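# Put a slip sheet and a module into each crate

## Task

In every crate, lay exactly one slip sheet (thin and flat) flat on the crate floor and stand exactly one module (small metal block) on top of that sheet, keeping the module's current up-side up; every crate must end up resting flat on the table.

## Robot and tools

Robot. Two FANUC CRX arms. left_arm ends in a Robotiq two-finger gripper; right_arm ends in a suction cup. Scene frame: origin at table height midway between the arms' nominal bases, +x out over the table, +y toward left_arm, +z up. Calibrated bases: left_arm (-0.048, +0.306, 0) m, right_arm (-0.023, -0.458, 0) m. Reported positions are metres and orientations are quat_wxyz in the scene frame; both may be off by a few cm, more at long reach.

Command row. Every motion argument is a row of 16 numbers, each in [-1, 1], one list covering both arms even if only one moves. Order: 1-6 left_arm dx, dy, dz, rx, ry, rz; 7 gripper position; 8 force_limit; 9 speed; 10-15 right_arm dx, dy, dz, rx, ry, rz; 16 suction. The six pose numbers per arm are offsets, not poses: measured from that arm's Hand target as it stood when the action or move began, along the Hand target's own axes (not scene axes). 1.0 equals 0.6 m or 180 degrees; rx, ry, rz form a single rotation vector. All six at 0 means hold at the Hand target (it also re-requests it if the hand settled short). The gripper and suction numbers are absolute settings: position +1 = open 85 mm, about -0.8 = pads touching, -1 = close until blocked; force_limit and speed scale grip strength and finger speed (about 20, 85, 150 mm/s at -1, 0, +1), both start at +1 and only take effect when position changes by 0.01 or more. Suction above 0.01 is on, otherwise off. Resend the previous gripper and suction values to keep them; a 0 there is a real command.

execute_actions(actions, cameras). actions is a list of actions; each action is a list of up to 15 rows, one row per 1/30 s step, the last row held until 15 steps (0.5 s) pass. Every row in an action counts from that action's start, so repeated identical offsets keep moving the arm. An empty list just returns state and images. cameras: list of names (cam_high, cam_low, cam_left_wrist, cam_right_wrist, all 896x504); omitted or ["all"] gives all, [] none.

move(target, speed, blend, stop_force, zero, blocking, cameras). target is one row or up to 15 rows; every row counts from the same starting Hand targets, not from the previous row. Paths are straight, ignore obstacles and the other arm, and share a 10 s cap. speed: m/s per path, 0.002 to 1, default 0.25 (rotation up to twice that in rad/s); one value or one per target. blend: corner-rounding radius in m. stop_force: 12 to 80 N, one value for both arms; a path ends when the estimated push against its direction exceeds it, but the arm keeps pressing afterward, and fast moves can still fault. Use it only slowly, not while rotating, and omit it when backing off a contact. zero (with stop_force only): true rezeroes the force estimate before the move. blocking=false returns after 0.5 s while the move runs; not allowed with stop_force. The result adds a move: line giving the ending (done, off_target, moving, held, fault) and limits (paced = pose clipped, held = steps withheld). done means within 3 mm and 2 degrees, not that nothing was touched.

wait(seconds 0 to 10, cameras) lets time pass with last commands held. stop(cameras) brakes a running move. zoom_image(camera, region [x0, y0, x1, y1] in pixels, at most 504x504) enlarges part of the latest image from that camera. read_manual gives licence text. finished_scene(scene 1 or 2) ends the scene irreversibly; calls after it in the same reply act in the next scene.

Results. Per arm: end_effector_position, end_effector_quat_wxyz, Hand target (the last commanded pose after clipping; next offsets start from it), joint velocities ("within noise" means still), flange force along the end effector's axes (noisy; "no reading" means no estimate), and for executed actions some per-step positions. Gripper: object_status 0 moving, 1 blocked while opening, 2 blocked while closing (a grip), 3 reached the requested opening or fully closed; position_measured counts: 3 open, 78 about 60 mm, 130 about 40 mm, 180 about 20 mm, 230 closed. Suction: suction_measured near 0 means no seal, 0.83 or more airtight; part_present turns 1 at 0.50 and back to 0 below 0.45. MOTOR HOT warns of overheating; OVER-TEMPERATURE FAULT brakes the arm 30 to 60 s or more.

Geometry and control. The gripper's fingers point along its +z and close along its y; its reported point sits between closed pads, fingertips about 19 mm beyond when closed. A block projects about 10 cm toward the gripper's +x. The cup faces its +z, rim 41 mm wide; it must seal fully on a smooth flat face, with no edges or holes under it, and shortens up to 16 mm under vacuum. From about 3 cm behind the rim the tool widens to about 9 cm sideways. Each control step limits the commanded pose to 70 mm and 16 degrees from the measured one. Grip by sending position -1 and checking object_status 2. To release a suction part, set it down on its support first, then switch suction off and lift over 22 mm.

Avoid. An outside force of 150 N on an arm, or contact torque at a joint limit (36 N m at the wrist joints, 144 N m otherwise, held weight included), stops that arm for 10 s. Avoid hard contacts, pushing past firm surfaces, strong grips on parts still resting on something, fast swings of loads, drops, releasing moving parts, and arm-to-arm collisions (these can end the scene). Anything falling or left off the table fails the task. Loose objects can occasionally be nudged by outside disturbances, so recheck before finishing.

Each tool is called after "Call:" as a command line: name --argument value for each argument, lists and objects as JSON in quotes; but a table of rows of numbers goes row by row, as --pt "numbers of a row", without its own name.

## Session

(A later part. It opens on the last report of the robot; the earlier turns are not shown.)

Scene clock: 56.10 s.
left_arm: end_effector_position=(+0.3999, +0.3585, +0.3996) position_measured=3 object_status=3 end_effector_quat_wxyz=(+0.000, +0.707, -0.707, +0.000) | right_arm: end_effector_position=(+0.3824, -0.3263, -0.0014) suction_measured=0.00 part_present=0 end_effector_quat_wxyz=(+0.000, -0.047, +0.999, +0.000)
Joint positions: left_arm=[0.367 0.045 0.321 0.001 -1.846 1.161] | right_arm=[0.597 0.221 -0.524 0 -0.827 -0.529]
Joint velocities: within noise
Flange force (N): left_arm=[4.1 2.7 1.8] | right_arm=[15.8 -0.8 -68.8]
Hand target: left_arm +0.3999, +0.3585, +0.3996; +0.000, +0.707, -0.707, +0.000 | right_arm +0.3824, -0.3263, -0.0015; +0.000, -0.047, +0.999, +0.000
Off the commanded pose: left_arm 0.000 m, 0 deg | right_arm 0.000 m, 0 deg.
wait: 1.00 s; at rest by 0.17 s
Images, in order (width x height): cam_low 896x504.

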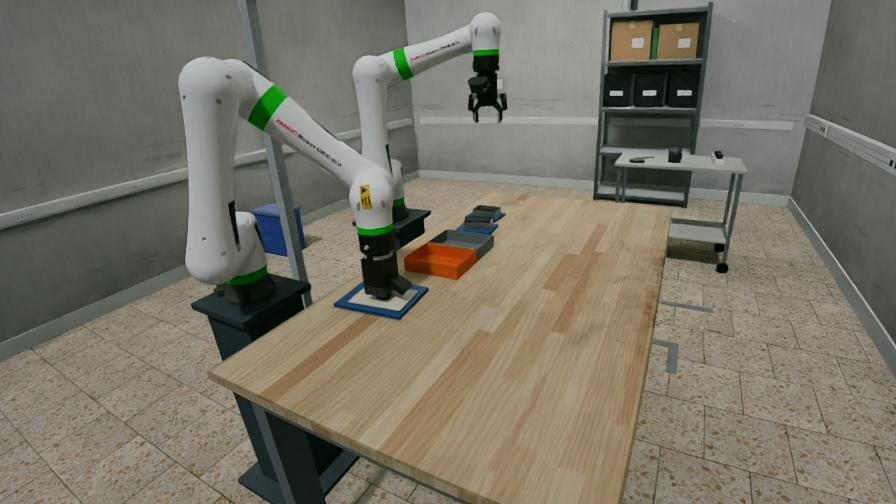

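Call:
move --pt "0 0 0 0 0 0 1 -1 0 0 0 -0.055 0 0 0 0" --pt "0 0 0 0 0 0 1 -1 0 0.0333 0 -0.055 0 0 0 0" --speed 0.06 --cameras '["cam_right_wrist","cam_low"]'

Call:
move --target '[0,0,0,0,0,0,1,-1,0,0,0,0.045,0,0,0,1]' --speed 0.03 --cameras '["cam_low"]'

Scene clock: 58.10 s.
left_arm: end_effector_position=(+0.3999, +0.3585, +0.3996) position_measured=3 object_status=3 end_effector_quat_wxyz=(+0.000, +0.707, -0.707, +0.000) | right_arm: end_effector_position=(+0.3626, -0.3282, +0.0316) suction_measured=0.00 part_present=0 end_effector_quat_wxyz=(+0.000, -0.047, +0.999, +0.000)
Joint positions: left_arm=[0.367 0.045 0.321 0.001 -1.846 1.161] | right_arm=[0.623 0.116 -0.55 0 -0.906 -0.555]
Joint velocities: within noise
Flange force (N): left_arm=[3.8 3.1 2.2] | right_arm=[-1.2 0.3 -3.1]
Hand target: left_arm +0.3999, +0.3585, +0.3996; +0.000, +0.707, -0.707, +0.000 | right_arm +0.3626, -0.3282, +0.0316; +0.000, -0.047, +0.999, +0.000
Off the commanded pose: left_arm 0.000 m, 0 deg | right_arm 0.000 m, 0 deg.
move: done
camera_calibration:
cam_right_wrist: T_world_to_cam=[[0.0490916, -0.998577, -0.0208433, -0.332979], [-0.891474, -0.0532178, 0.449935, 0.321098], [-0.450404, -0.00350679, -0.892818, 0.2615], [0, 0, 0, 1]] pos_world=[0.420378, -0.3145, 0.0820585]
Images, in order (width x height): cam_low 896x504, cam_right_wrist 896x504.

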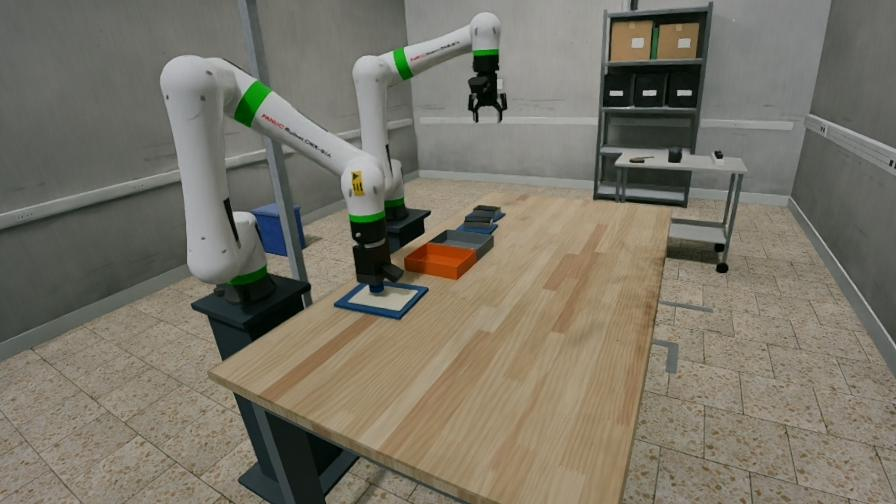

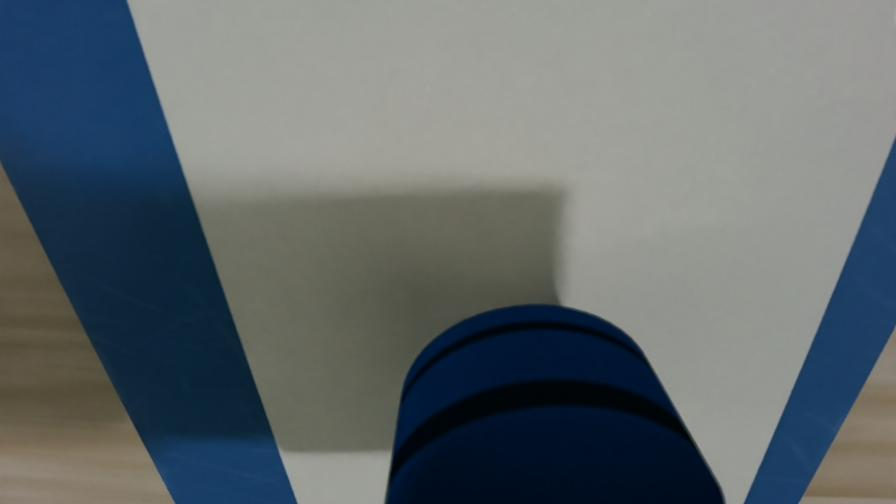

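Scene clock: 59.30 s.
left_arm: end_effector_position=(+0.3999, +0.3585, +0.3996) position_measured=3 object_status=3 end_effector_quat_wxyz=(+0.000, +0.707, -0.707, +0.000) | right_arm: end_effector_position=(+0.3625, -0.3282, +0.0046) suction_measured=0.90 part_present=1 end_effector_quat_wxyz=(+0.000, -0.047, +0.999, +0.000)
Joint positions: left_arm=[0.367 0.045 0.321 0.001 -1.846 1.161] | right_arm=[0.623 0.166 -0.573 0 -0.832 -0.555]
Joint velocities: within noise
Flange force (N): left_arm=[4.6 2.1 1.8] | right_arm=[-1.2 0.6 -2.9]
Hand target: left_arm +0.3999, +0.3585, +0.3996; +0.000, +0.707, -0.707, +0.000 | right_arm +0.3625, -0.3282, +0.0046; +0.000, -0.047, +0.999, +0.000
Off the commanded pose: left_arm 0.000 m, 0 deg | right_arm 0.000 m, 0 deg.
move: done
Images, in order (width x height): cam_low 896x504.

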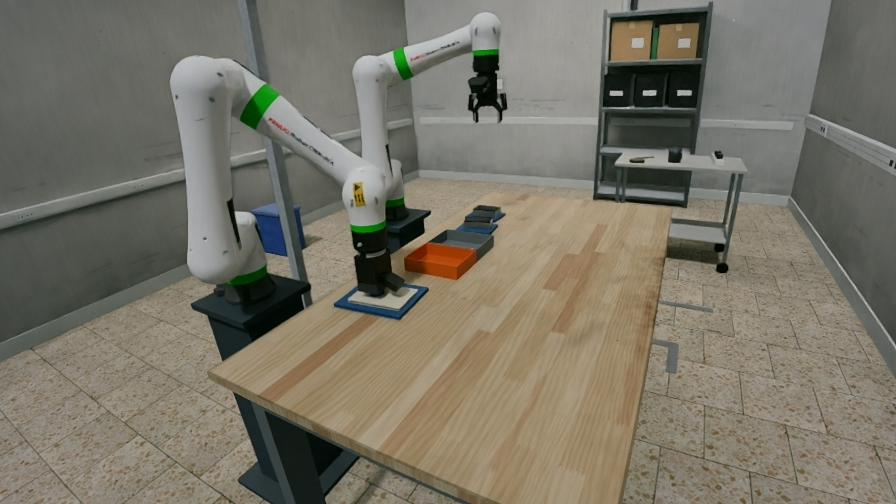

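Call:
move --pt "0 0 0 0 0 0 1 -1 0 0 0 -0.225 0 0 0 1" --pt "0 0 0 0 0 0 1 -1 0 -0.1229 0.6567 -0.225 0 0 0.03 1" --pt "0 0 0 0 0 0 1 -1 0 -0.1229 0.6567 -0.115 0 0 0.03 1" --speed 0.2 --cameras '["cam_low","cam_high","cam_left_wrist"]'

Call:
zoom_image --camera "cam_low" --region '[380, 190, 520, 290]'

Call:
zoom_image --camera "cam_high" --region '[320, 180, 440, 300]'

Scene clock: 64.80 s.
left_arm: end_effector_position=(+0.3999, +0.3585, +0.3996) position_measured=3 object_status=3 end_effector_quat_wxyz=(+0.000, +0.707, -0.707, +0.000) | right_arm: end_effector_position=(+0.3988, +0.0710, +0.0735) suction_measured=0.90 part_present=1 end_effector_quat_wxyz=(+0.000, +0.000, +1.000, +0.000)
Joint positions: left_arm=[0.367 0.045 0.321 0.001 -1.846 1.161] | right_arm=[1.064 0.675 0.353 -0.001 -1.249 -1.091]
Joint velocities: within noise
Flange force (N): left_arm=[4.1 2.5 2.1] | right_arm=[-2.0 2.7 -3.2]
Hand target: left_arm +0.3999, +0.3585, +0.3996; +0.000, +0.707, -0.707, +0.000 | right_arm +0.3988, +0.0711, +0.0734; +0.000, +0.000, +1.000, +0.000
Off the commanded pose: left_arm 0.000 m, 0 deg | right_arm 0.000 m, 0 deg.
move: done
camera_calibration:
cam_left_wrist: T_world_to_cam=[[-0.999998, -0.000991249, 0.00150487, 0.413029], [-0.000469951, 0.949669, 0.313254, -0.441495], [-0.00173964, 0.313253, -0.949668, 0.391973], [0, 0, 0, 1]] pos_world=[0.413503, 0.296897, 0.509923]
Images, in order (width x height): cam_high 896x504, cam_low 896x504, cam_left_wrist 896x504.

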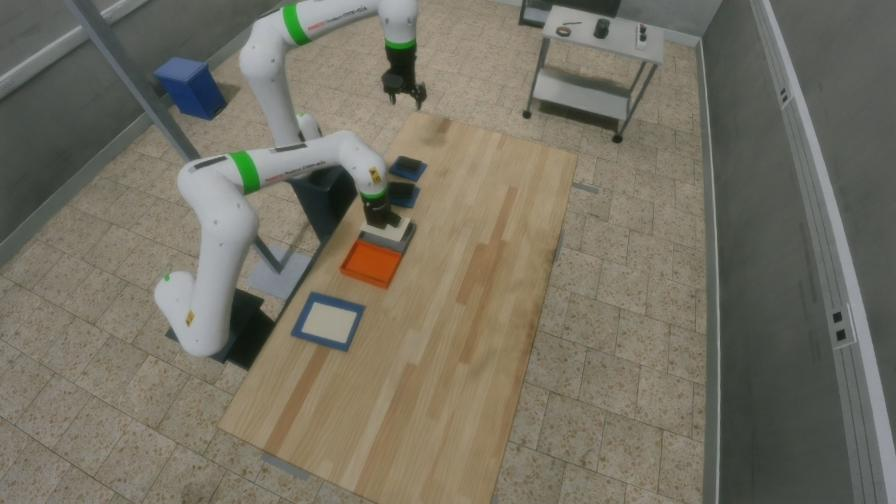

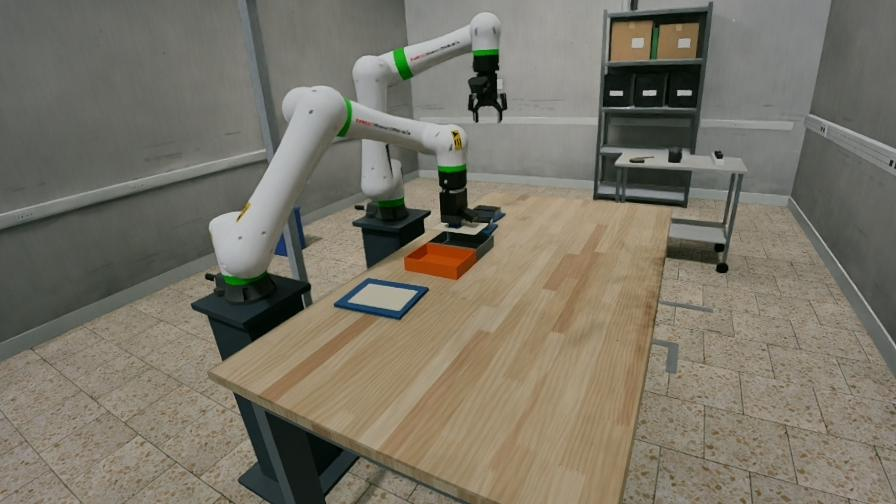

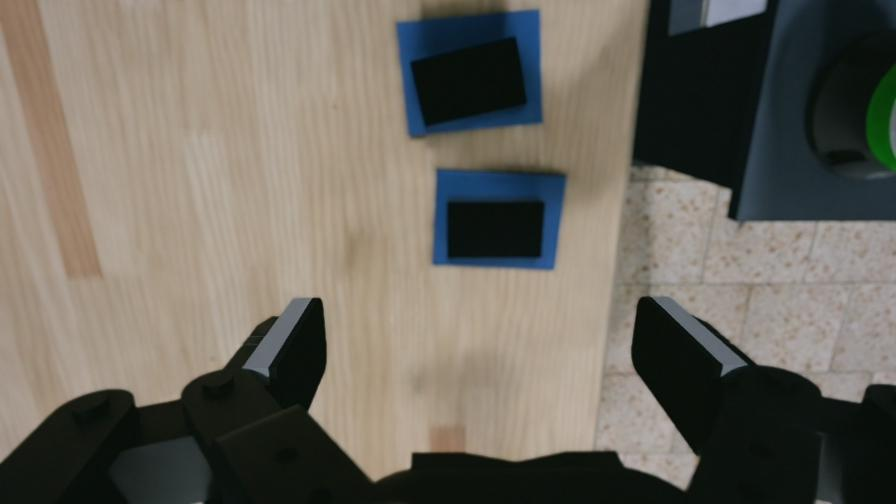

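Scaled by 3.600 from the camera's 896x504 image, which has a finer 1280x720 frame.

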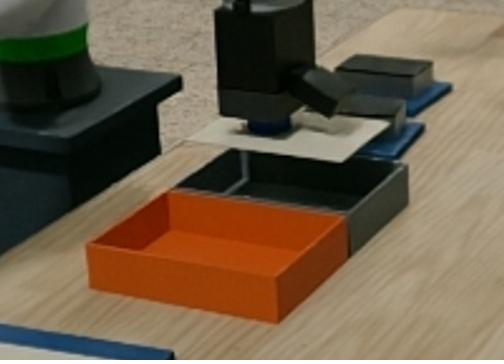

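Scaled by 4.200 from the camera's 896x504 image, which has a finer 1280x720 frame.

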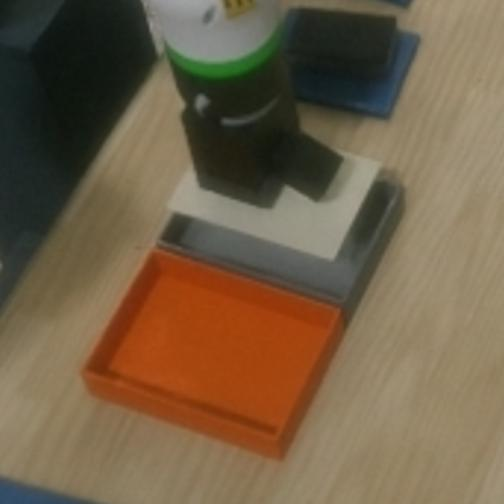

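Call:
move --target '[0,0,0,0,0,0,1,-1,0,0,0,0.14,0,0,0,1]' --stop_force 12 --speed 0.03 --cameras '["cam_low","cam_high"]'

Call:
zoom_image --camera "cam_low" --region '[380, 190, 520, 290]'

Call:
zoom_image --camera "cam_high" --region '[320, 180, 440, 300]'

Scene clock: 69.17 s.
left_arm: end_effector_position=(+0.3999, +0.3585, +0.3996) position_measured=3 object_status=3 end_effector_quat_wxyz=(+0.000, +0.707, -0.707, +0.000) | right_arm: end_effector_position=(+0.3988, +0.0712, -0.0097) suction_measured=0.90 part_present=1 end_effector_quat_wxyz=(+0.000, +0.000, +1.000, +0.000)
Joint positions: left_arm=[0.367 0.045 0.321 0.001 -1.846 1.161] | right_arm=[1.064 0.758 0.282 -0.001 -1.094 -1.091]
Joint velocities: within noise
Flange force (N): left_arm=[4.6 2.8 2.0] | right_arm=[3.6 -2.9 -39.6]
Hand target: left_arm +0.3999, +0.3585, +0.3996; +0.000, +0.707, -0.707, +0.000 | right_arm +0.3988, +0.0712, -0.0097; +0.000, +0.000, +1.000, +0.000 (not the last commanded pose)
Off the commanded pose: left_arm 0.000 m, 0 deg | right_arm 0.001 m, 0 deg.
move: contact (right_arm)
Images, in order (width x height): cam_high 896x504, cam_low 896x504.

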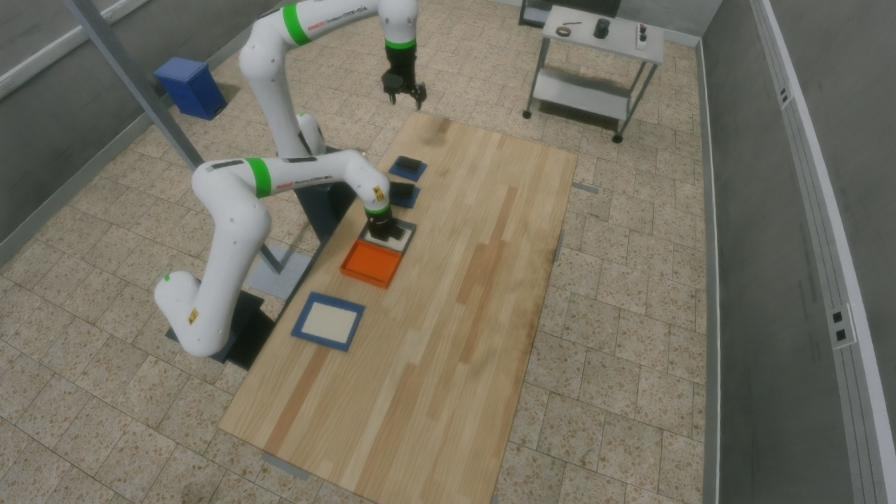

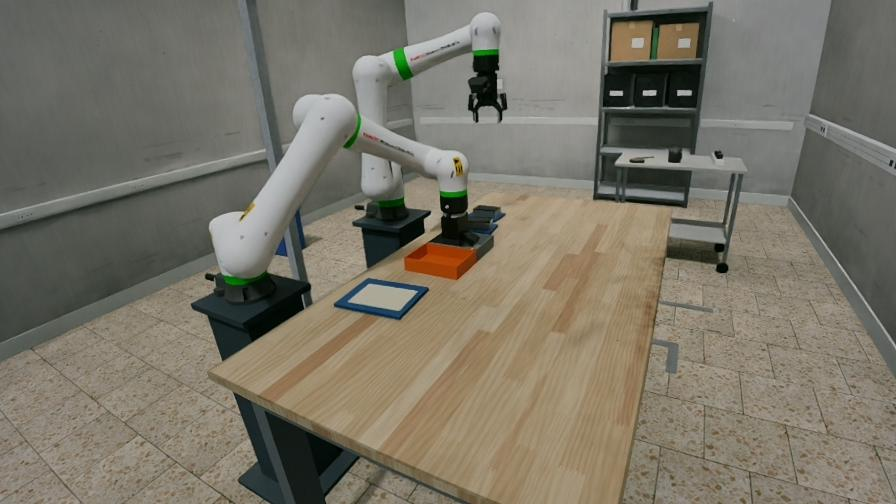

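Scaled by 3.600 from the camera's 896x504 image, which has a finer 1280x720 frame.

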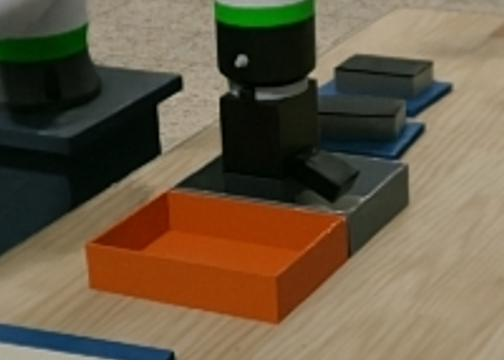

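Scaled by 4.200 from the camera's 896x504 image, which has a finer 1280x720 frame.

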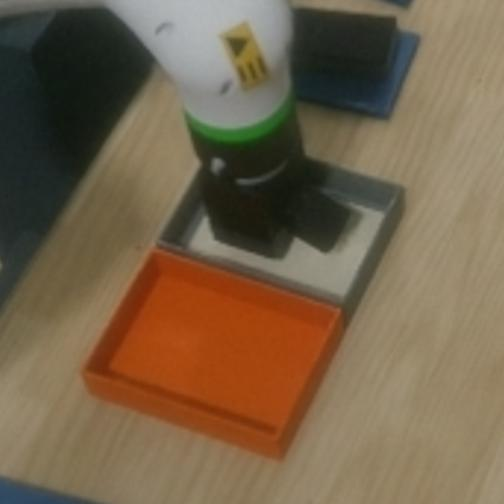

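Call:
move --target '[0,0,0,0,0,0,1,-1,0,0,0,-0.01,0,0,0,0]' --cameras '[]'

Call:
wait --seconds 0.7 --cameras '[]'

Call:
move --target '[0,0,0,0,0,0,1,-1,0,0,0,-0.06,0,0,0,0]' --speed 0.06 --cameras '[]'

Call:
move --pt "0 0 0 0 0 0 1 -1 0 0 0 -0.2 0 0 0 0" --pt "0 0 0 0 0 0 1 -1 0 -0.2009 -0.6367 -0.54 0 0 -0.03 0" --cameras '["cam_right_wrist","cam_high"]'

Call:
zoom_image --camera "cam_right_wrist" --region '[300, 100, 600, 350]'

Call:
zoom_image --camera "cam_high" --region '[320, 180, 440, 300]'

Scene clock: 71.47 s.
left_arm: end_effector_position=(+0.3999, +0.3585, +0.3996) position_measured=3 object_status=3 end_effector_quat_wxyz=(+0.000, +0.707, -0.707, +0.000) | right_arm: end_effector_position=(+0.3988, +0.0712, -0.0037) suction_measured=0.00 part_present=0 end_effector_quat_wxyz=(+0.000, +0.000, +1.000, +0.000)
Joint positions: left_arm=[0.367 0.045 0.321 0.001 -1.846 1.161] | right_arm=[1.064 0.752 0.286 -0.001 -1.105 -1.091]
Joint velocities: within noise
Flange force (N): left_arm=[4.2 3.2 2.1] | right_arm=[-1.1 1.5 -11.5]
Hand target: left_arm +0.3999, +0.3585, +0.3996; +0.000, +0.707, -0.707, +0.000 | right_arm +0.3988, +0.0712, -0.0037; +0.000, +0.000, +1.000, +0.000
Off the commanded pose: left_arm 0.000 m, 0 deg | right_arm 0.000 m, 0 deg.
move: done
No camera images: "cameras" was empty.

Scene clock: 72.17 s.
left_arm: end_effector_position=(+0.3999, +0.3585, +0.3996) position_measured=3 object_status=3 end_effector_quat_wxyz=(+0.000, +0.707, -0.707, +0.000) | right_arm: end_effector_position=(+0.3988, +0.0712, -0.0037) suction_measured=0.00 part_present=0 end_effector_quat_wxyz=(+0.000, +0.000, +1.000, +0.000)
Joint positions: left_arm=[0.367 0.045 0.321 0.001 -1.846 1.161] | right_arm=[1.064 0.752 0.286 -0.001 -1.105 -1.091]
Joint velocities: within noise
Flange force (N): left_arm=[4.4 2.7 2.0] | right_arm=[-1.2 1.6 -11.5]
Hand target: left_arm +0.3999, +0.3585, +0.3996; +0.000, +0.707, -0.707, +0.000 | right_arm +0.3988, +0.0712, -0.0037; +0.000, +0.000, +1.000, +0.000
Off the commanded pose: left_arm 0.000 m, 0 deg | right_arm 0.000 m, 0 deg.
wait: 0.70 s; at rest by 0.17 s
No camera images: "cameras" was empty.

Scene clock: 73.07 s.
left_arm: end_effector_position=(+0.3999, +0.3585, +0.3996) position_measured=3 object_status=3 end_effector_quat_wxyz=(+0.000, +0.707, -0.707, +0.000) | right_arm: end_effector_position=(+0.3988, +0.0712, +0.0323) suction_measured=0.00 part_present=0 end_effector_quat_wxyz=(+0.000, +0.000, +1.000, +0.000)
Joint positions: left_arm=[0.367 0.045 0.321 0.001 -1.846 1.161] | right_arm=[1.064 0.713 0.312 -0.001 -1.17 -1.091]
Joint velocities: within noise
Flange force (N): left_arm=[4.2 2.5 1.8] | right_arm=[-0.5 0.8 -2.9]
Hand target: left_arm +0.3999, +0.3585, +0.3996; +0.000, +0.707, -0.707, +0.000 | right_arm +0.3988, +0.0712, +0.0323; +0.000, +0.000, +1.000, +0.000
Off the commanded pose: left_arm 0.000 m, 0 deg | right_arm 0.000 m, 0 deg.
move: done
No camera images: "cameras" was empty.

Scene clock: 75.90 s.
left_arm: end_effector_position=(+0.3999, +0.3585, +0.3996) position_measured=3 object_status=3 end_effector_quat_wxyz=(+0.000, +0.707, -0.707, +0.000) | right_arm: end_effector_position=(+0.5197, -0.3108, +0.3561) suction_measured=0.00 part_present=0 end_effector_quat_wxyz=(+0.000, -0.047, +0.999, +0.000)
Joint positions: left_arm=[0.367 0.045 0.321 0.001 -1.846 1.161] | right_arm=[0.471 0.306 0.482 0 -1.747 -0.404]
Joint velocities: within noise
Flange force (N): left_arm=[4.3 3.0 2.0] | right_arm=[-1.1 -0.2 -3.2]
Hand target: left_arm +0.3999, +0.3585, +0.3996; +0.000, +0.707, -0.707, +0.000 | right_arm +0.5197, -0.3109, +0.3562; +0.000, -0.047, +0.999, +0.000
Off the commanded pose: left_arm 0.000 m, 0 deg | right_arm 0.000 m, 0 deg.
move: done
camera_calibration:
cam_right_wrist: T_world_to_cam=[[0.0491836, -0.998562, -0.0213162, -0.316407], [-0.89163, -0.0535141, 0.449591, 0.316167], [-0.450085, -0.00310633, -0.89298, 0.62213], [0, 0, 0, 1]] pos_world=[0.577478, -0.2971, 0.40666]
Images, in order (width x height): cam_high 896x504, cam_right_wrist 896x504.

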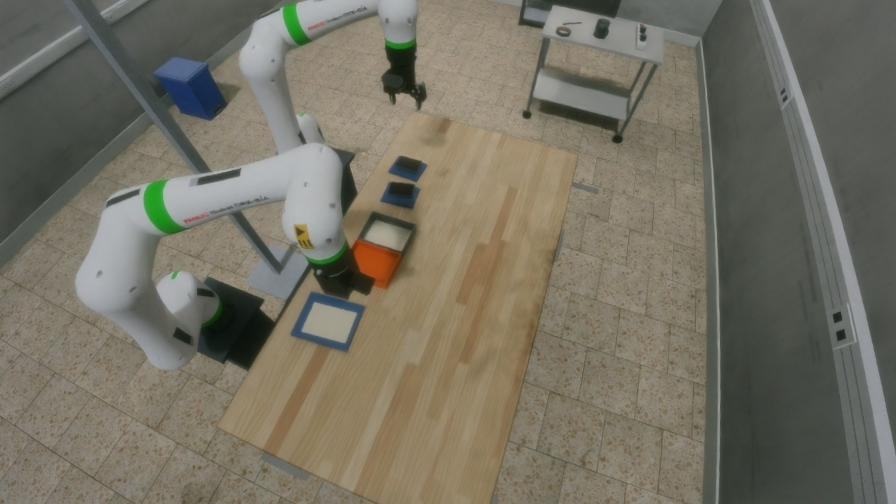

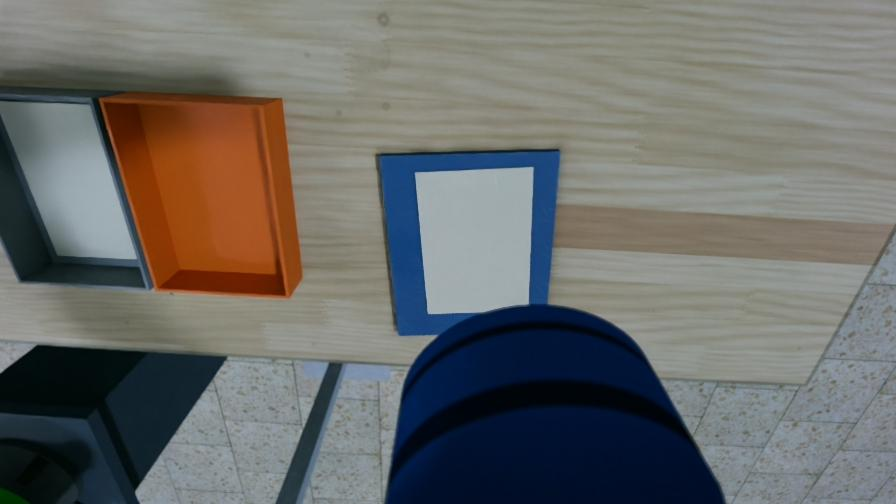

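Scaled by 1.680 from the camera's 896x504 image, which has a finer 1280x720 frame.

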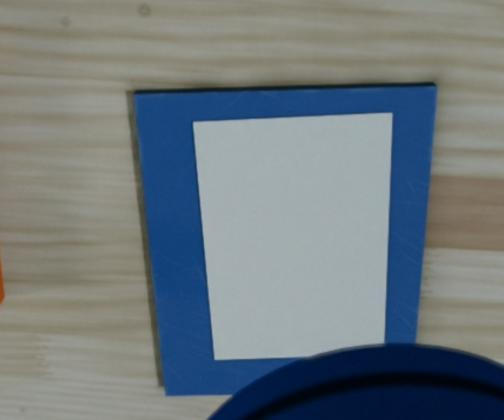

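Scaled by 4.200 from the camera's 896x504 image, which has a finer 1280x720 frame.

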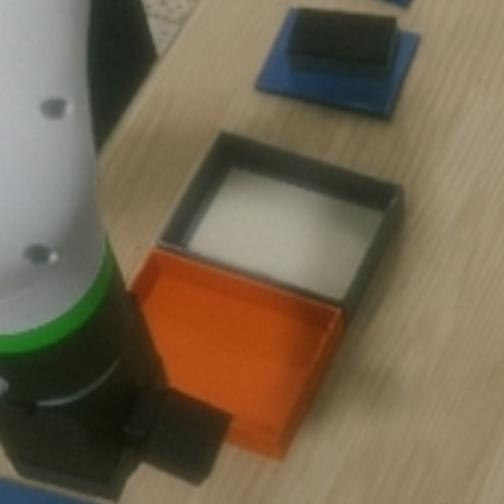

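Call:
move --target '[0,0,0,0,0,0,1,-1,0,0.2652,-0.0014,0.54,0,0,-0.0017,0]' --cameras '[]'

Call:
move --target '[0,0,0,0,0,0,1,-1,0,0,0,0.05,0,0,0,1]' --speed 0.03 --cameras '["cam_low"]'

Scene clock: 80.17 s.
left_arm: end_effector_position=(+0.3999, +0.3585, +0.3996) position_measured=3 object_status=3 end_effector_quat_wxyz=(+0.000, +0.707, -0.707, +0.000) | right_arm: end_effector_position=(+0.3612, -0.3267, +0.0323) suction_measured=0.00 part_present=0 end_effector_quat_wxyz=(+0.000, -0.050, +0.999, +0.000)
Joint positions: left_arm=[0.367 0.045 0.321 0.001 -1.846 1.161] | right_arm=[0.628 0.113 -0.552 -0.001 -0.907 -0.555]
Joint velocities: within noise
Flange force (N): left_arm=[4.2 2.6 2.3] | right_arm=[-1.0 0.5 -2.7]
Hand target: left_arm +0.3999, +0.3585, +0.3996; +0.000, +0.707, -0.707, +0.000 | right_arm +0.3612, -0.3267, +0.0322; +0.000, -0.050, +0.999, +0.000
Off the commanded pose: left_arm 0.000 m, 0 deg | right_arm 0.000 m, 0 deg.
move: done
No camera images: "cameras" was empty.

Scene clock: 81.47 s.
left_arm: end_effector_position=(+0.3999, +0.3585, +0.3996) position_measured=3 object_status=3 end_effector_quat_wxyz=(+0.000, +0.707, -0.707, +0.000) | right_arm: end_effector_position=(+0.3612, -0.3267, +0.0022) suction_measured=0.90 part_present=1 end_effector_quat_wxyz=(+0.000, -0.050, +0.999, +0.000)
Joint positions: left_arm=[0.367 0.045 0.321 0.001 -1.846 1.161] | right_arm=[0.628 0.169 -0.577 -0.001 -0.825 -0.555]
Joint velocities: within noise
Flange force (N): left_arm=[4.3 2.8 1.9] | right_arm=[-0.2 0.7 -3.0]
Hand target: left_arm +0.3999, +0.3585, +0.3996; +0.000, +0.707, -0.707, +0.000 | right_arm +0.3612, -0.3267, +0.0022; +0.000, -0.050, +0.999, +0.000
Off the commanded pose: left_arm 0.000 m, 0 deg | right_arm 0.000 m, 0 deg.
move: done
Images, in order (width x height): cam_low 896x504.

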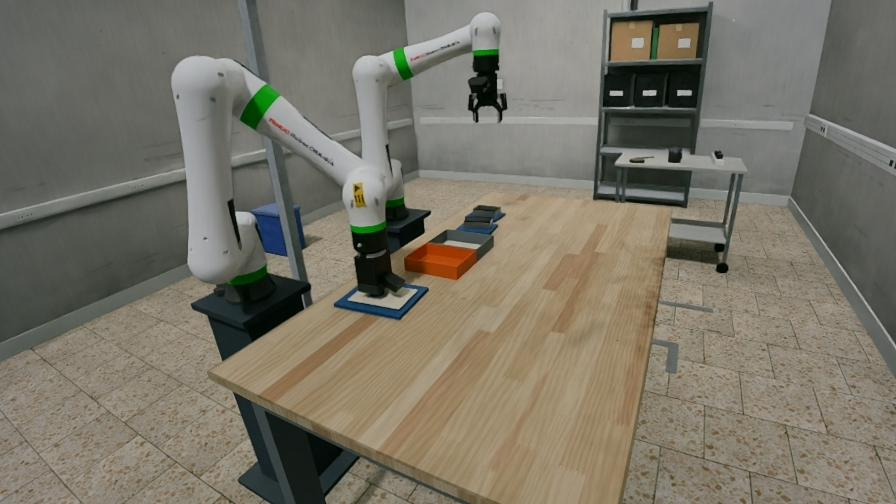

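Call:
move --pt "0 0 0 0 0 0 1 -1 0 0 0 -0.2 0 0 0 1" --pt "0 0 0 0 0 0 1 -1 0 -0.1035 0.4162 -0.2 0 0 0.0317 1" --pt "0 0 0 0 0 0 1 -1 0 -0.1035 0.4162 -0.11 0 0 0.0317 1" --speed 0.2 --cameras '["cam_high"]'

Call:
move --target '[0,0,0,0,0,0,1,-1,0,0,0,0.14,0,0,0,1]' --stop_force 12 --speed 0.03 --cameras '["cam_low","cam_high"]'

Call:
zoom_image --camera "cam_high" --region '[320, 180, 440, 300]'

Scene clock: 85.90 s.
left_arm: end_effector_position=(+0.3999, +0.3585, +0.3996) position_measured=3 object_status=3 end_effector_quat_wxyz=(+0.000, +0.707, -0.707, +0.000) | right_arm: end_effector_position=(+0.3980, -0.0720, +0.0683) suction_measured=0.90 part_present=1 end_effector_quat_wxyz=(+0.000, +0.000, +1.000, +0.000)
Joint positions: left_arm=[0.367 0.045 0.321 0.001 -1.846 1.161] | right_arm=[0.944 0.434 -0.034 -0.001 -1.104 -0.971]
Joint velocities: within noise
Flange force (N): left_arm=[4.5 2.8 2.0] | right_arm=[-1.6 1.6 -2.9]
Hand target: left_arm +0.3999, +0.3585, +0.3996; +0.000, +0.707, -0.707, +0.000 | right_arm +0.3981, -0.0720, +0.0683; +0.000, +0.000, +1.000, +0.000
Off the commanded pose: left_arm 0.000 m, 0 deg | right_arm 0.000 m, 0 deg.
move: done
Images, in order (width x height): cam_high 896x504.

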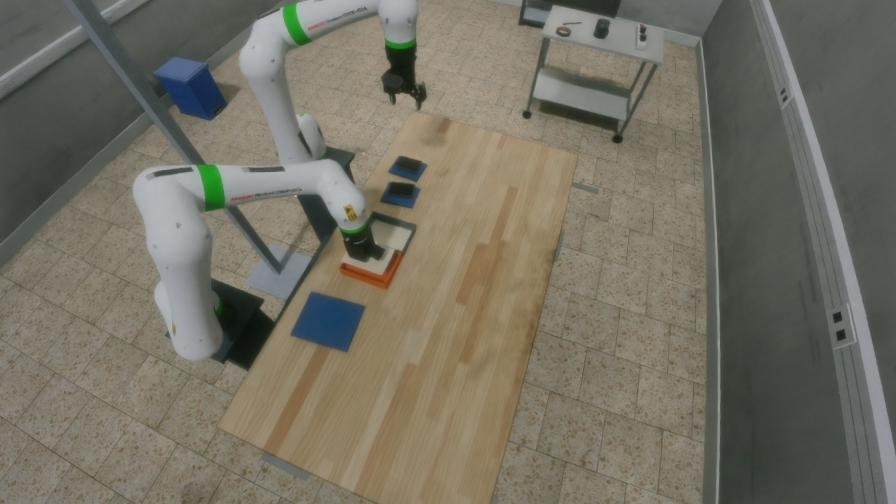

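Scene clock: 89.13 s.
left_arm: end_effector_position=(+0.3999, +0.3585, +0.3996) position_measured=3 object_status=3 end_effector_quat_wxyz=(+0.000, +0.707, -0.707, +0.000) | right_arm: end_effector_position=(+0.3982, -0.0718, -0.0103) suction_measured=0.90 part_present=1 end_effector_quat_wxyz=(+0.000, +0.000, +1.000, +0.000)
Joint positions: left_arm=[0.367 0.045 0.321 0.001 -1.846 1.161] | right_arm=[0.944 0.534 -0.096 -0.001 -0.941 -0.971]
Joint velocities: within noise
Flange force (N): left_arm=[4.0 2.6 1.9] | right_arm=[3.7 -2.7 -47.9]
Hand target: left_arm +0.3999, +0.3585, +0.3996; +0.000, +0.707, -0.707, +0.000 | right_arm +0.3981, -0.0718, -0.0104; +0.000, +0.000, +1.000, +0.000 (not the last commanded pose)
Off the commanded pose: left_arm 0.000 m, 0 deg | right_arm 0.005 m, 0 deg.
move: contact (right_arm)
Images, in order (width x height): cam_high 896x504, cam_low 896x504.

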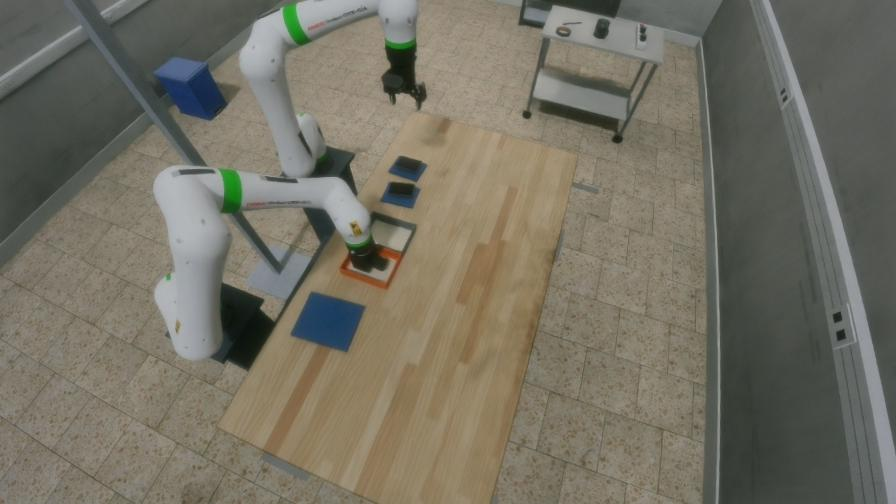

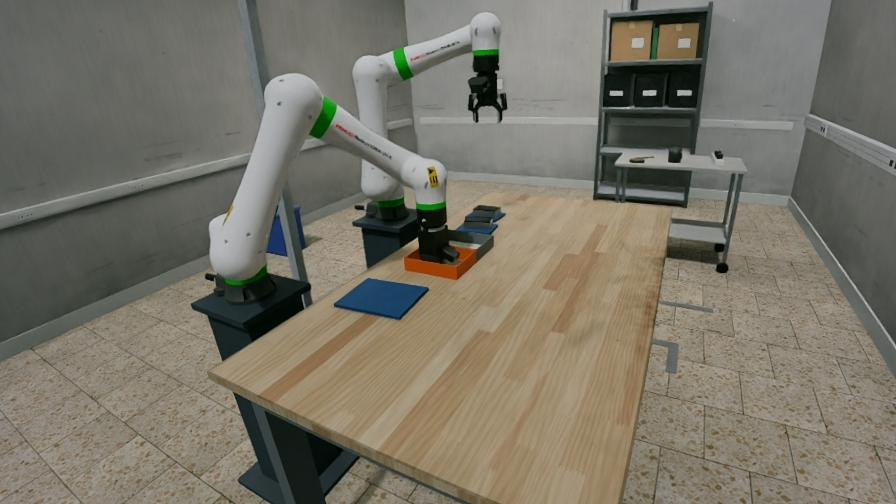

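Scaled by 4.200 from the camera's 896x504 image, which has a finer 1280x720 frame.

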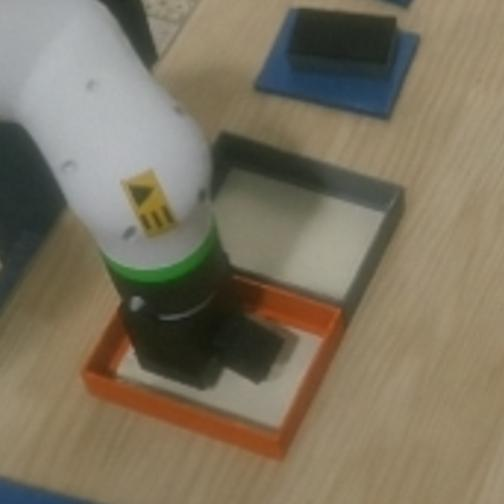

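Call:
move --target '[0.1225,0.0165,0.216,0,0,0,1,-1,0,0,0,-0.01,0,0,0,0]' --cameras '["cam_left_wrist"]'

Call:
zoom_image --camera "cam_left_wrist" --region '[300, 0, 650, 350]'

Call:
move --target '[0,0,0,0,0,0,1,-1,0,0,0,-0.06,0,0,0,0]' --speed 0.06 --cameras '[]'

Call:
move --pt "0 0 0 0 0 0 1 -1 0 0 0 -0.2 0 0 0 0" --pt "0 0 0 0 0 0 1 -1 0 -0.2 -0.166 -0.54 0 0 0 0" --cameras '["cam_right_wrist","cam_high","cam_left_wrist"]'

Scene clock: 92.73 s.
left_arm: end_effector_position=(+0.3901, +0.2850, +0.2701) position_measured=3 object_status=3 end_effector_quat_wxyz=(+0.000, +0.707, -0.707, +0.001) | right_arm: end_effector_position=(+0.3981, -0.0718, -0.0044) suction_measured=0.00 part_present=0 end_effector_quat_wxyz=(+0.000, +0.000, +1.000, +0.000)
Joint positions: left_arm=[0.211 -0.026 -0.055 0.001 -1.541 1.317] | right_arm=[0.944 0.525 -0.092 -0.001 -0.953 -0.971]
Joint velocities: within noise
Flange force (N): left_arm=[3.6 3.1 0.4] | right_arm=[-0.7 0.6 -11.3]
Hand target: left_arm +0.3901, +0.2850, +0.2700; +0.000, +0.707, -0.707, +0.000 | right_arm +0.3981, -0.0718, -0.0044; +0.000, +0.000, +1.000, +0.000
Off the commanded pose: left_arm 0.000 m, 0 deg | right_arm 0.000 m, 0 deg.
move: done
camera_calibration:
cam_left_wrist: T_world_to_cam=[[-0.999999, -0.00095994, 0.00140991, 0.403381], [-0.000469964, 0.949669, 0.313254, -0.331133], [-0.00163966, 0.313253, -0.949668, 0.291958], [0, 0, 0, 1]] pos_world=[0.403703, 0.223397, 0.380423]
Images, in order (width x height): cam_left_wrist 896x504.

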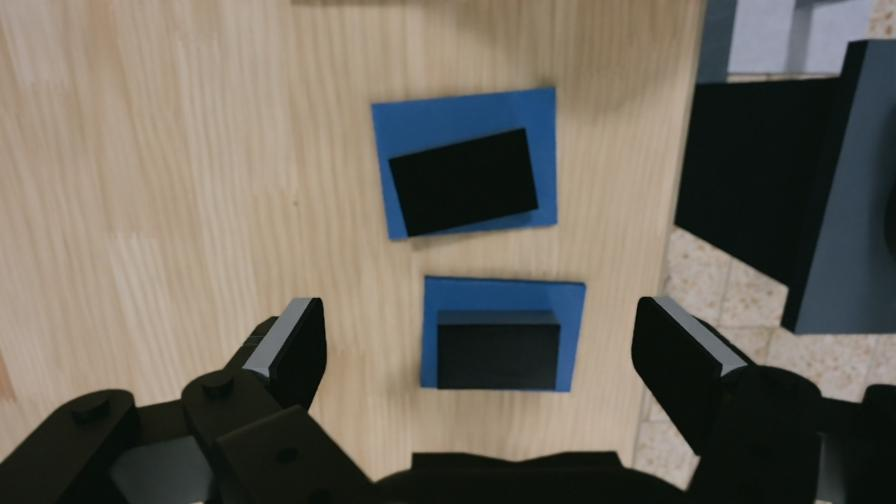

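Scaled by 1.440 from the camera's 896x504 image, which has a finer 1280x720 frame.

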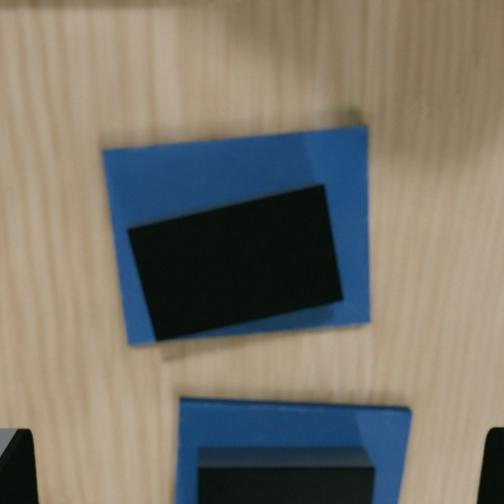

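Scene clock: 93.63 s.
left_arm: end_effector_position=(+0.3901, +0.2850, +0.2700) position_measured=3 object_status=3 end_effector_quat_wxyz=(+0.000, +0.707, -0.707, +0.000) | right_arm: end_effector_position=(+0.3981, -0.0719, +0.0316) suction_measured=0.00 part_present=0 end_effector_quat_wxyz=(+0.000, +0.000, +1.000, +0.000)
Joint positions: left_arm=[0.211 -0.026 -0.055 0 -1.541 1.317] | right_arm=[0.944 0.477 -0.067 -0.001 -1.026 -0.971]
Joint velocities: within noise
Flange force (N): left_arm=[3.6 3.3 0.6] | right_arm=[-0.4 0.5 -3.3]
Hand target: left_arm +0.3901, +0.2850, +0.2700; +0.000, +0.707, -0.707, +0.000 | right_arm +0.3981, -0.0719, +0.0316; +0.000, +0.000, +1.000, +0.000
Off the commanded pose: left_arm 0.000 m, 0 deg | right_arm 0.000 m, 0 deg.
move: done
No camera images: "cameras" was empty.

Scene clock: 95.77 s.
left_arm: end_effector_position=(+0.3901, +0.2850, +0.2700) position_measured=3 object_status=3 end_effector_quat_wxyz=(+0.000, +0.707, -0.707, +0.000) | right_arm: end_effector_position=(+0.5183, -0.1716, +0.3555) suction_measured=0.00 part_present=0 end_effector_quat_wxyz=(+0.000, +0.000, +1.000, +0.000)
Joint positions: left_arm=[0.211 -0.026 -0.055 0 -1.541 1.317] | right_arm=[0.673 0.452 0.68 -0.001 -1.798 -0.7]
Joint velocities: within noise
Flange force (N): left_arm=[4.1 3.2 0.6] | right_arm=[-0.5 0.2 -3.1]
Hand target: left_arm +0.3901, +0.2850, +0.2700; +0.000, +0.707, -0.707, +0.000 | right_arm +0.5183, -0.1716, +0.3555; +0.000, +0.000, +1.000, +0.000
Off the commanded pose: left_arm 0.000 m, 0 deg | right_arm 0.000 m, 0 deg.
move: done
camera_calibration:
cam_left_wrist: T_world_to_cam=[[-0.999998, -0.000991249, 0.00150487, 0.403352], [-0.000469951, 0.949669, 0.313254, -0.331102], [-0.00173964, 0.313253, -0.949668, 0.291903], [0, 0, 0, 1]] pos_world=[0.403703, 0.223397, 0.380323]
cam_right_wrist: T_world_to_cam=[[-0.0450162, -0.998753, -0.0216069, -0.128424], [-0.892828, 0.0305205, 0.449363, 0.337755], [-0.448143, 0.0395198, -0.893088, 0.627721], [0, 0, 0, 1]] pos_world=[0.577084, -0.16338, 0.40606]
Images, in order (width x height): cam_high 896x504, cam_left_wrist 896x504, cam_right_wrist 896x504.

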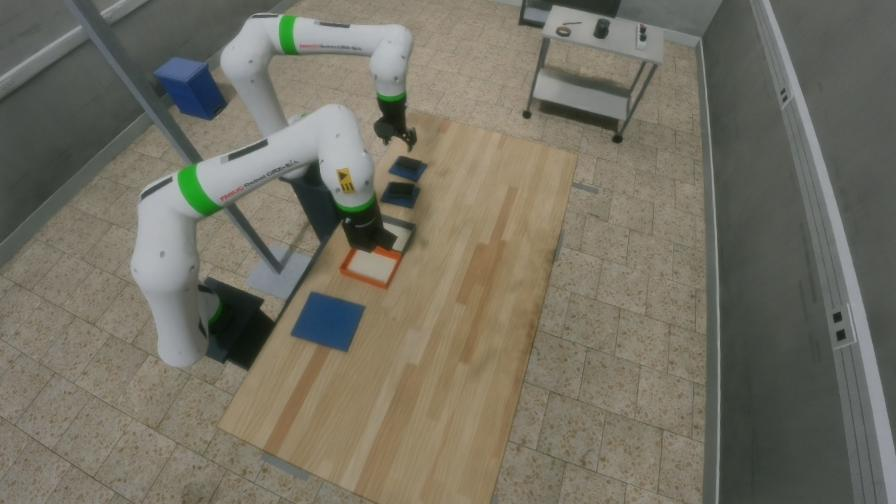

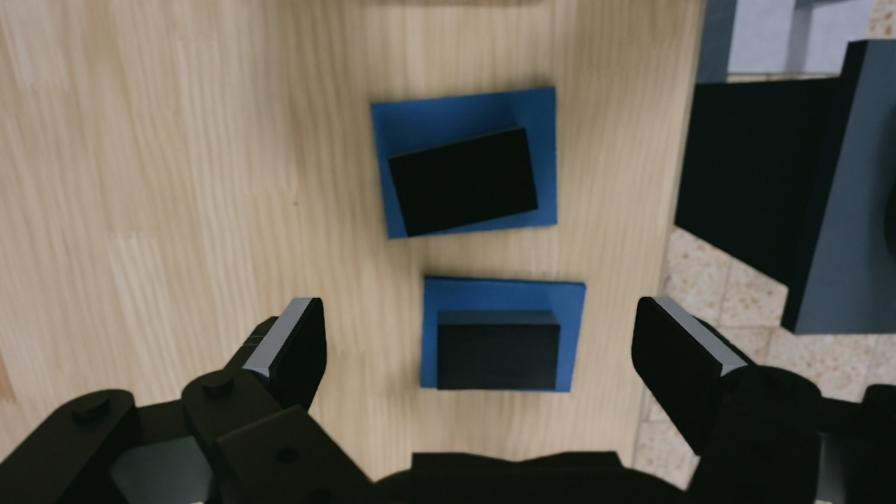

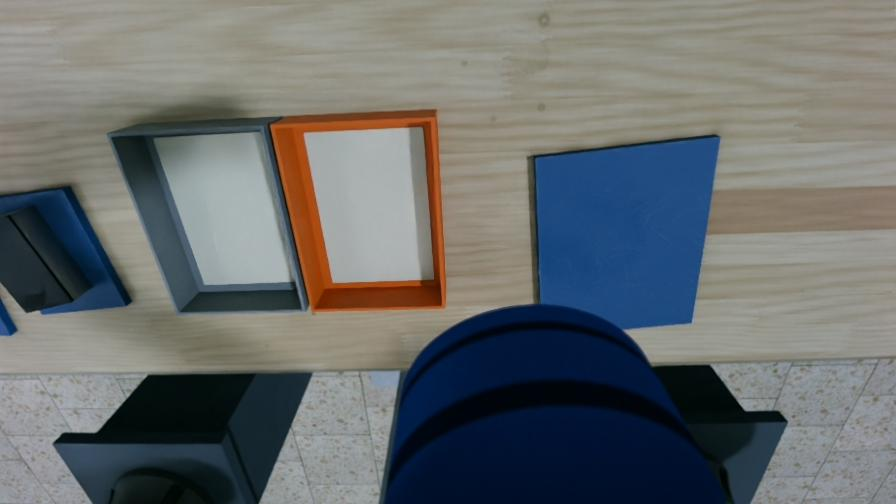

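Call:
move --target '[-0.002,0,0.25,0,0,0.4317,1,-1,0,0.117,-0.383,0,0,0,0,0]' --cameras '["cam_left_wrist","cam_low","cam_high"]'

Scene clock: 103.43 s.
left_arm: end_effector_position=(+0.3903, +0.2862, +0.1200) position_measured=3 object_status=3 end_effector_quat_wxyz=(+0.001, -0.107, +0.994, +0.000) | right_arm: end_effector_position=(+0.4482, -0.4014, +0.3554) suction_measured=0.00 part_present=0 end_effector_quat_wxyz=(+0.000, +0.000, +1.000, +0.000)
Joint positions: left_arm=[0.214 0.051 -0.336 0 -1.183 -0.042] | right_arm=[0.37 0.073 0.205 -0.001 -1.703 -0.397]
Joint velocities: within noise
Flange force (N): left_arm=[4.1 -3.0 -0.9] | right_arm=[-0.8 0.1 -3.1]
Hand target: left_arm +0.3903, +0.2862, +0.1200; +0.001, -0.107, +0.994, +0.000 | right_arm +0.4482, -0.4014, +0.3554; +0.000, +0.000, +1.000, +0.000
Off the commanded pose: left_arm 0.000 m, 0 deg | right_arm 0.000 m, 0 deg.
move: done
camera_calibration:
cam_left_wrist: T_world_to_cam=[[-0.213841, 0.976866, 0.0022346, -0.183036], [0.927497, 0.202315, 0.314354, -0.433629], [0.306629, 0.0692944, -0.949303, 0.0984918], [0, 0, 0, 1]] pos_world=[0.332848, 0.259706, 0.23022]
Images, in order (width x height): cam_high 896x504, cam_low 896x504, cam_left_wrist 896x504.

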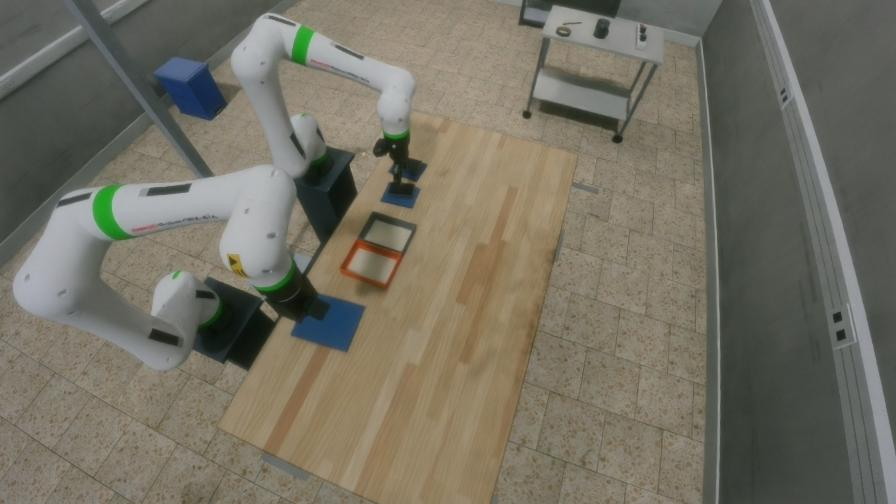

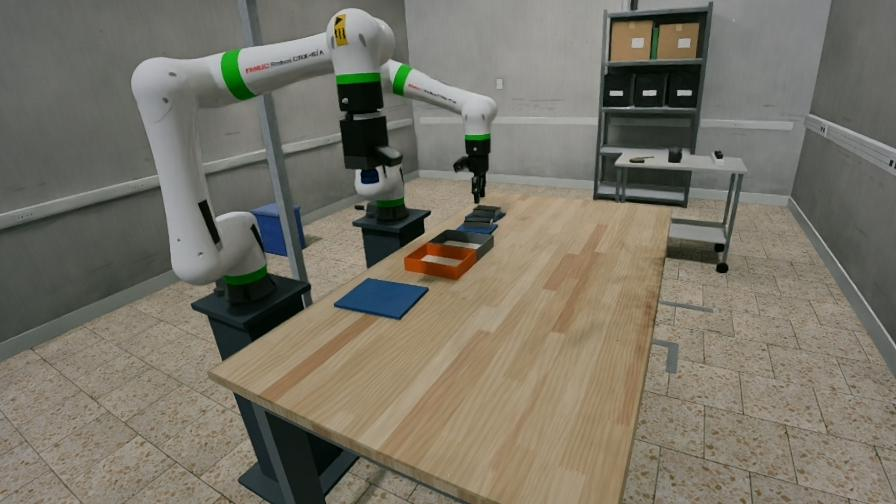

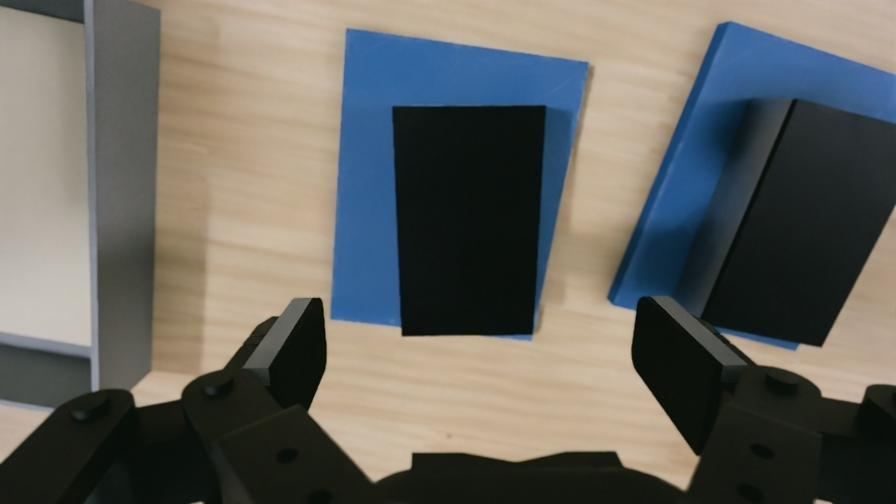

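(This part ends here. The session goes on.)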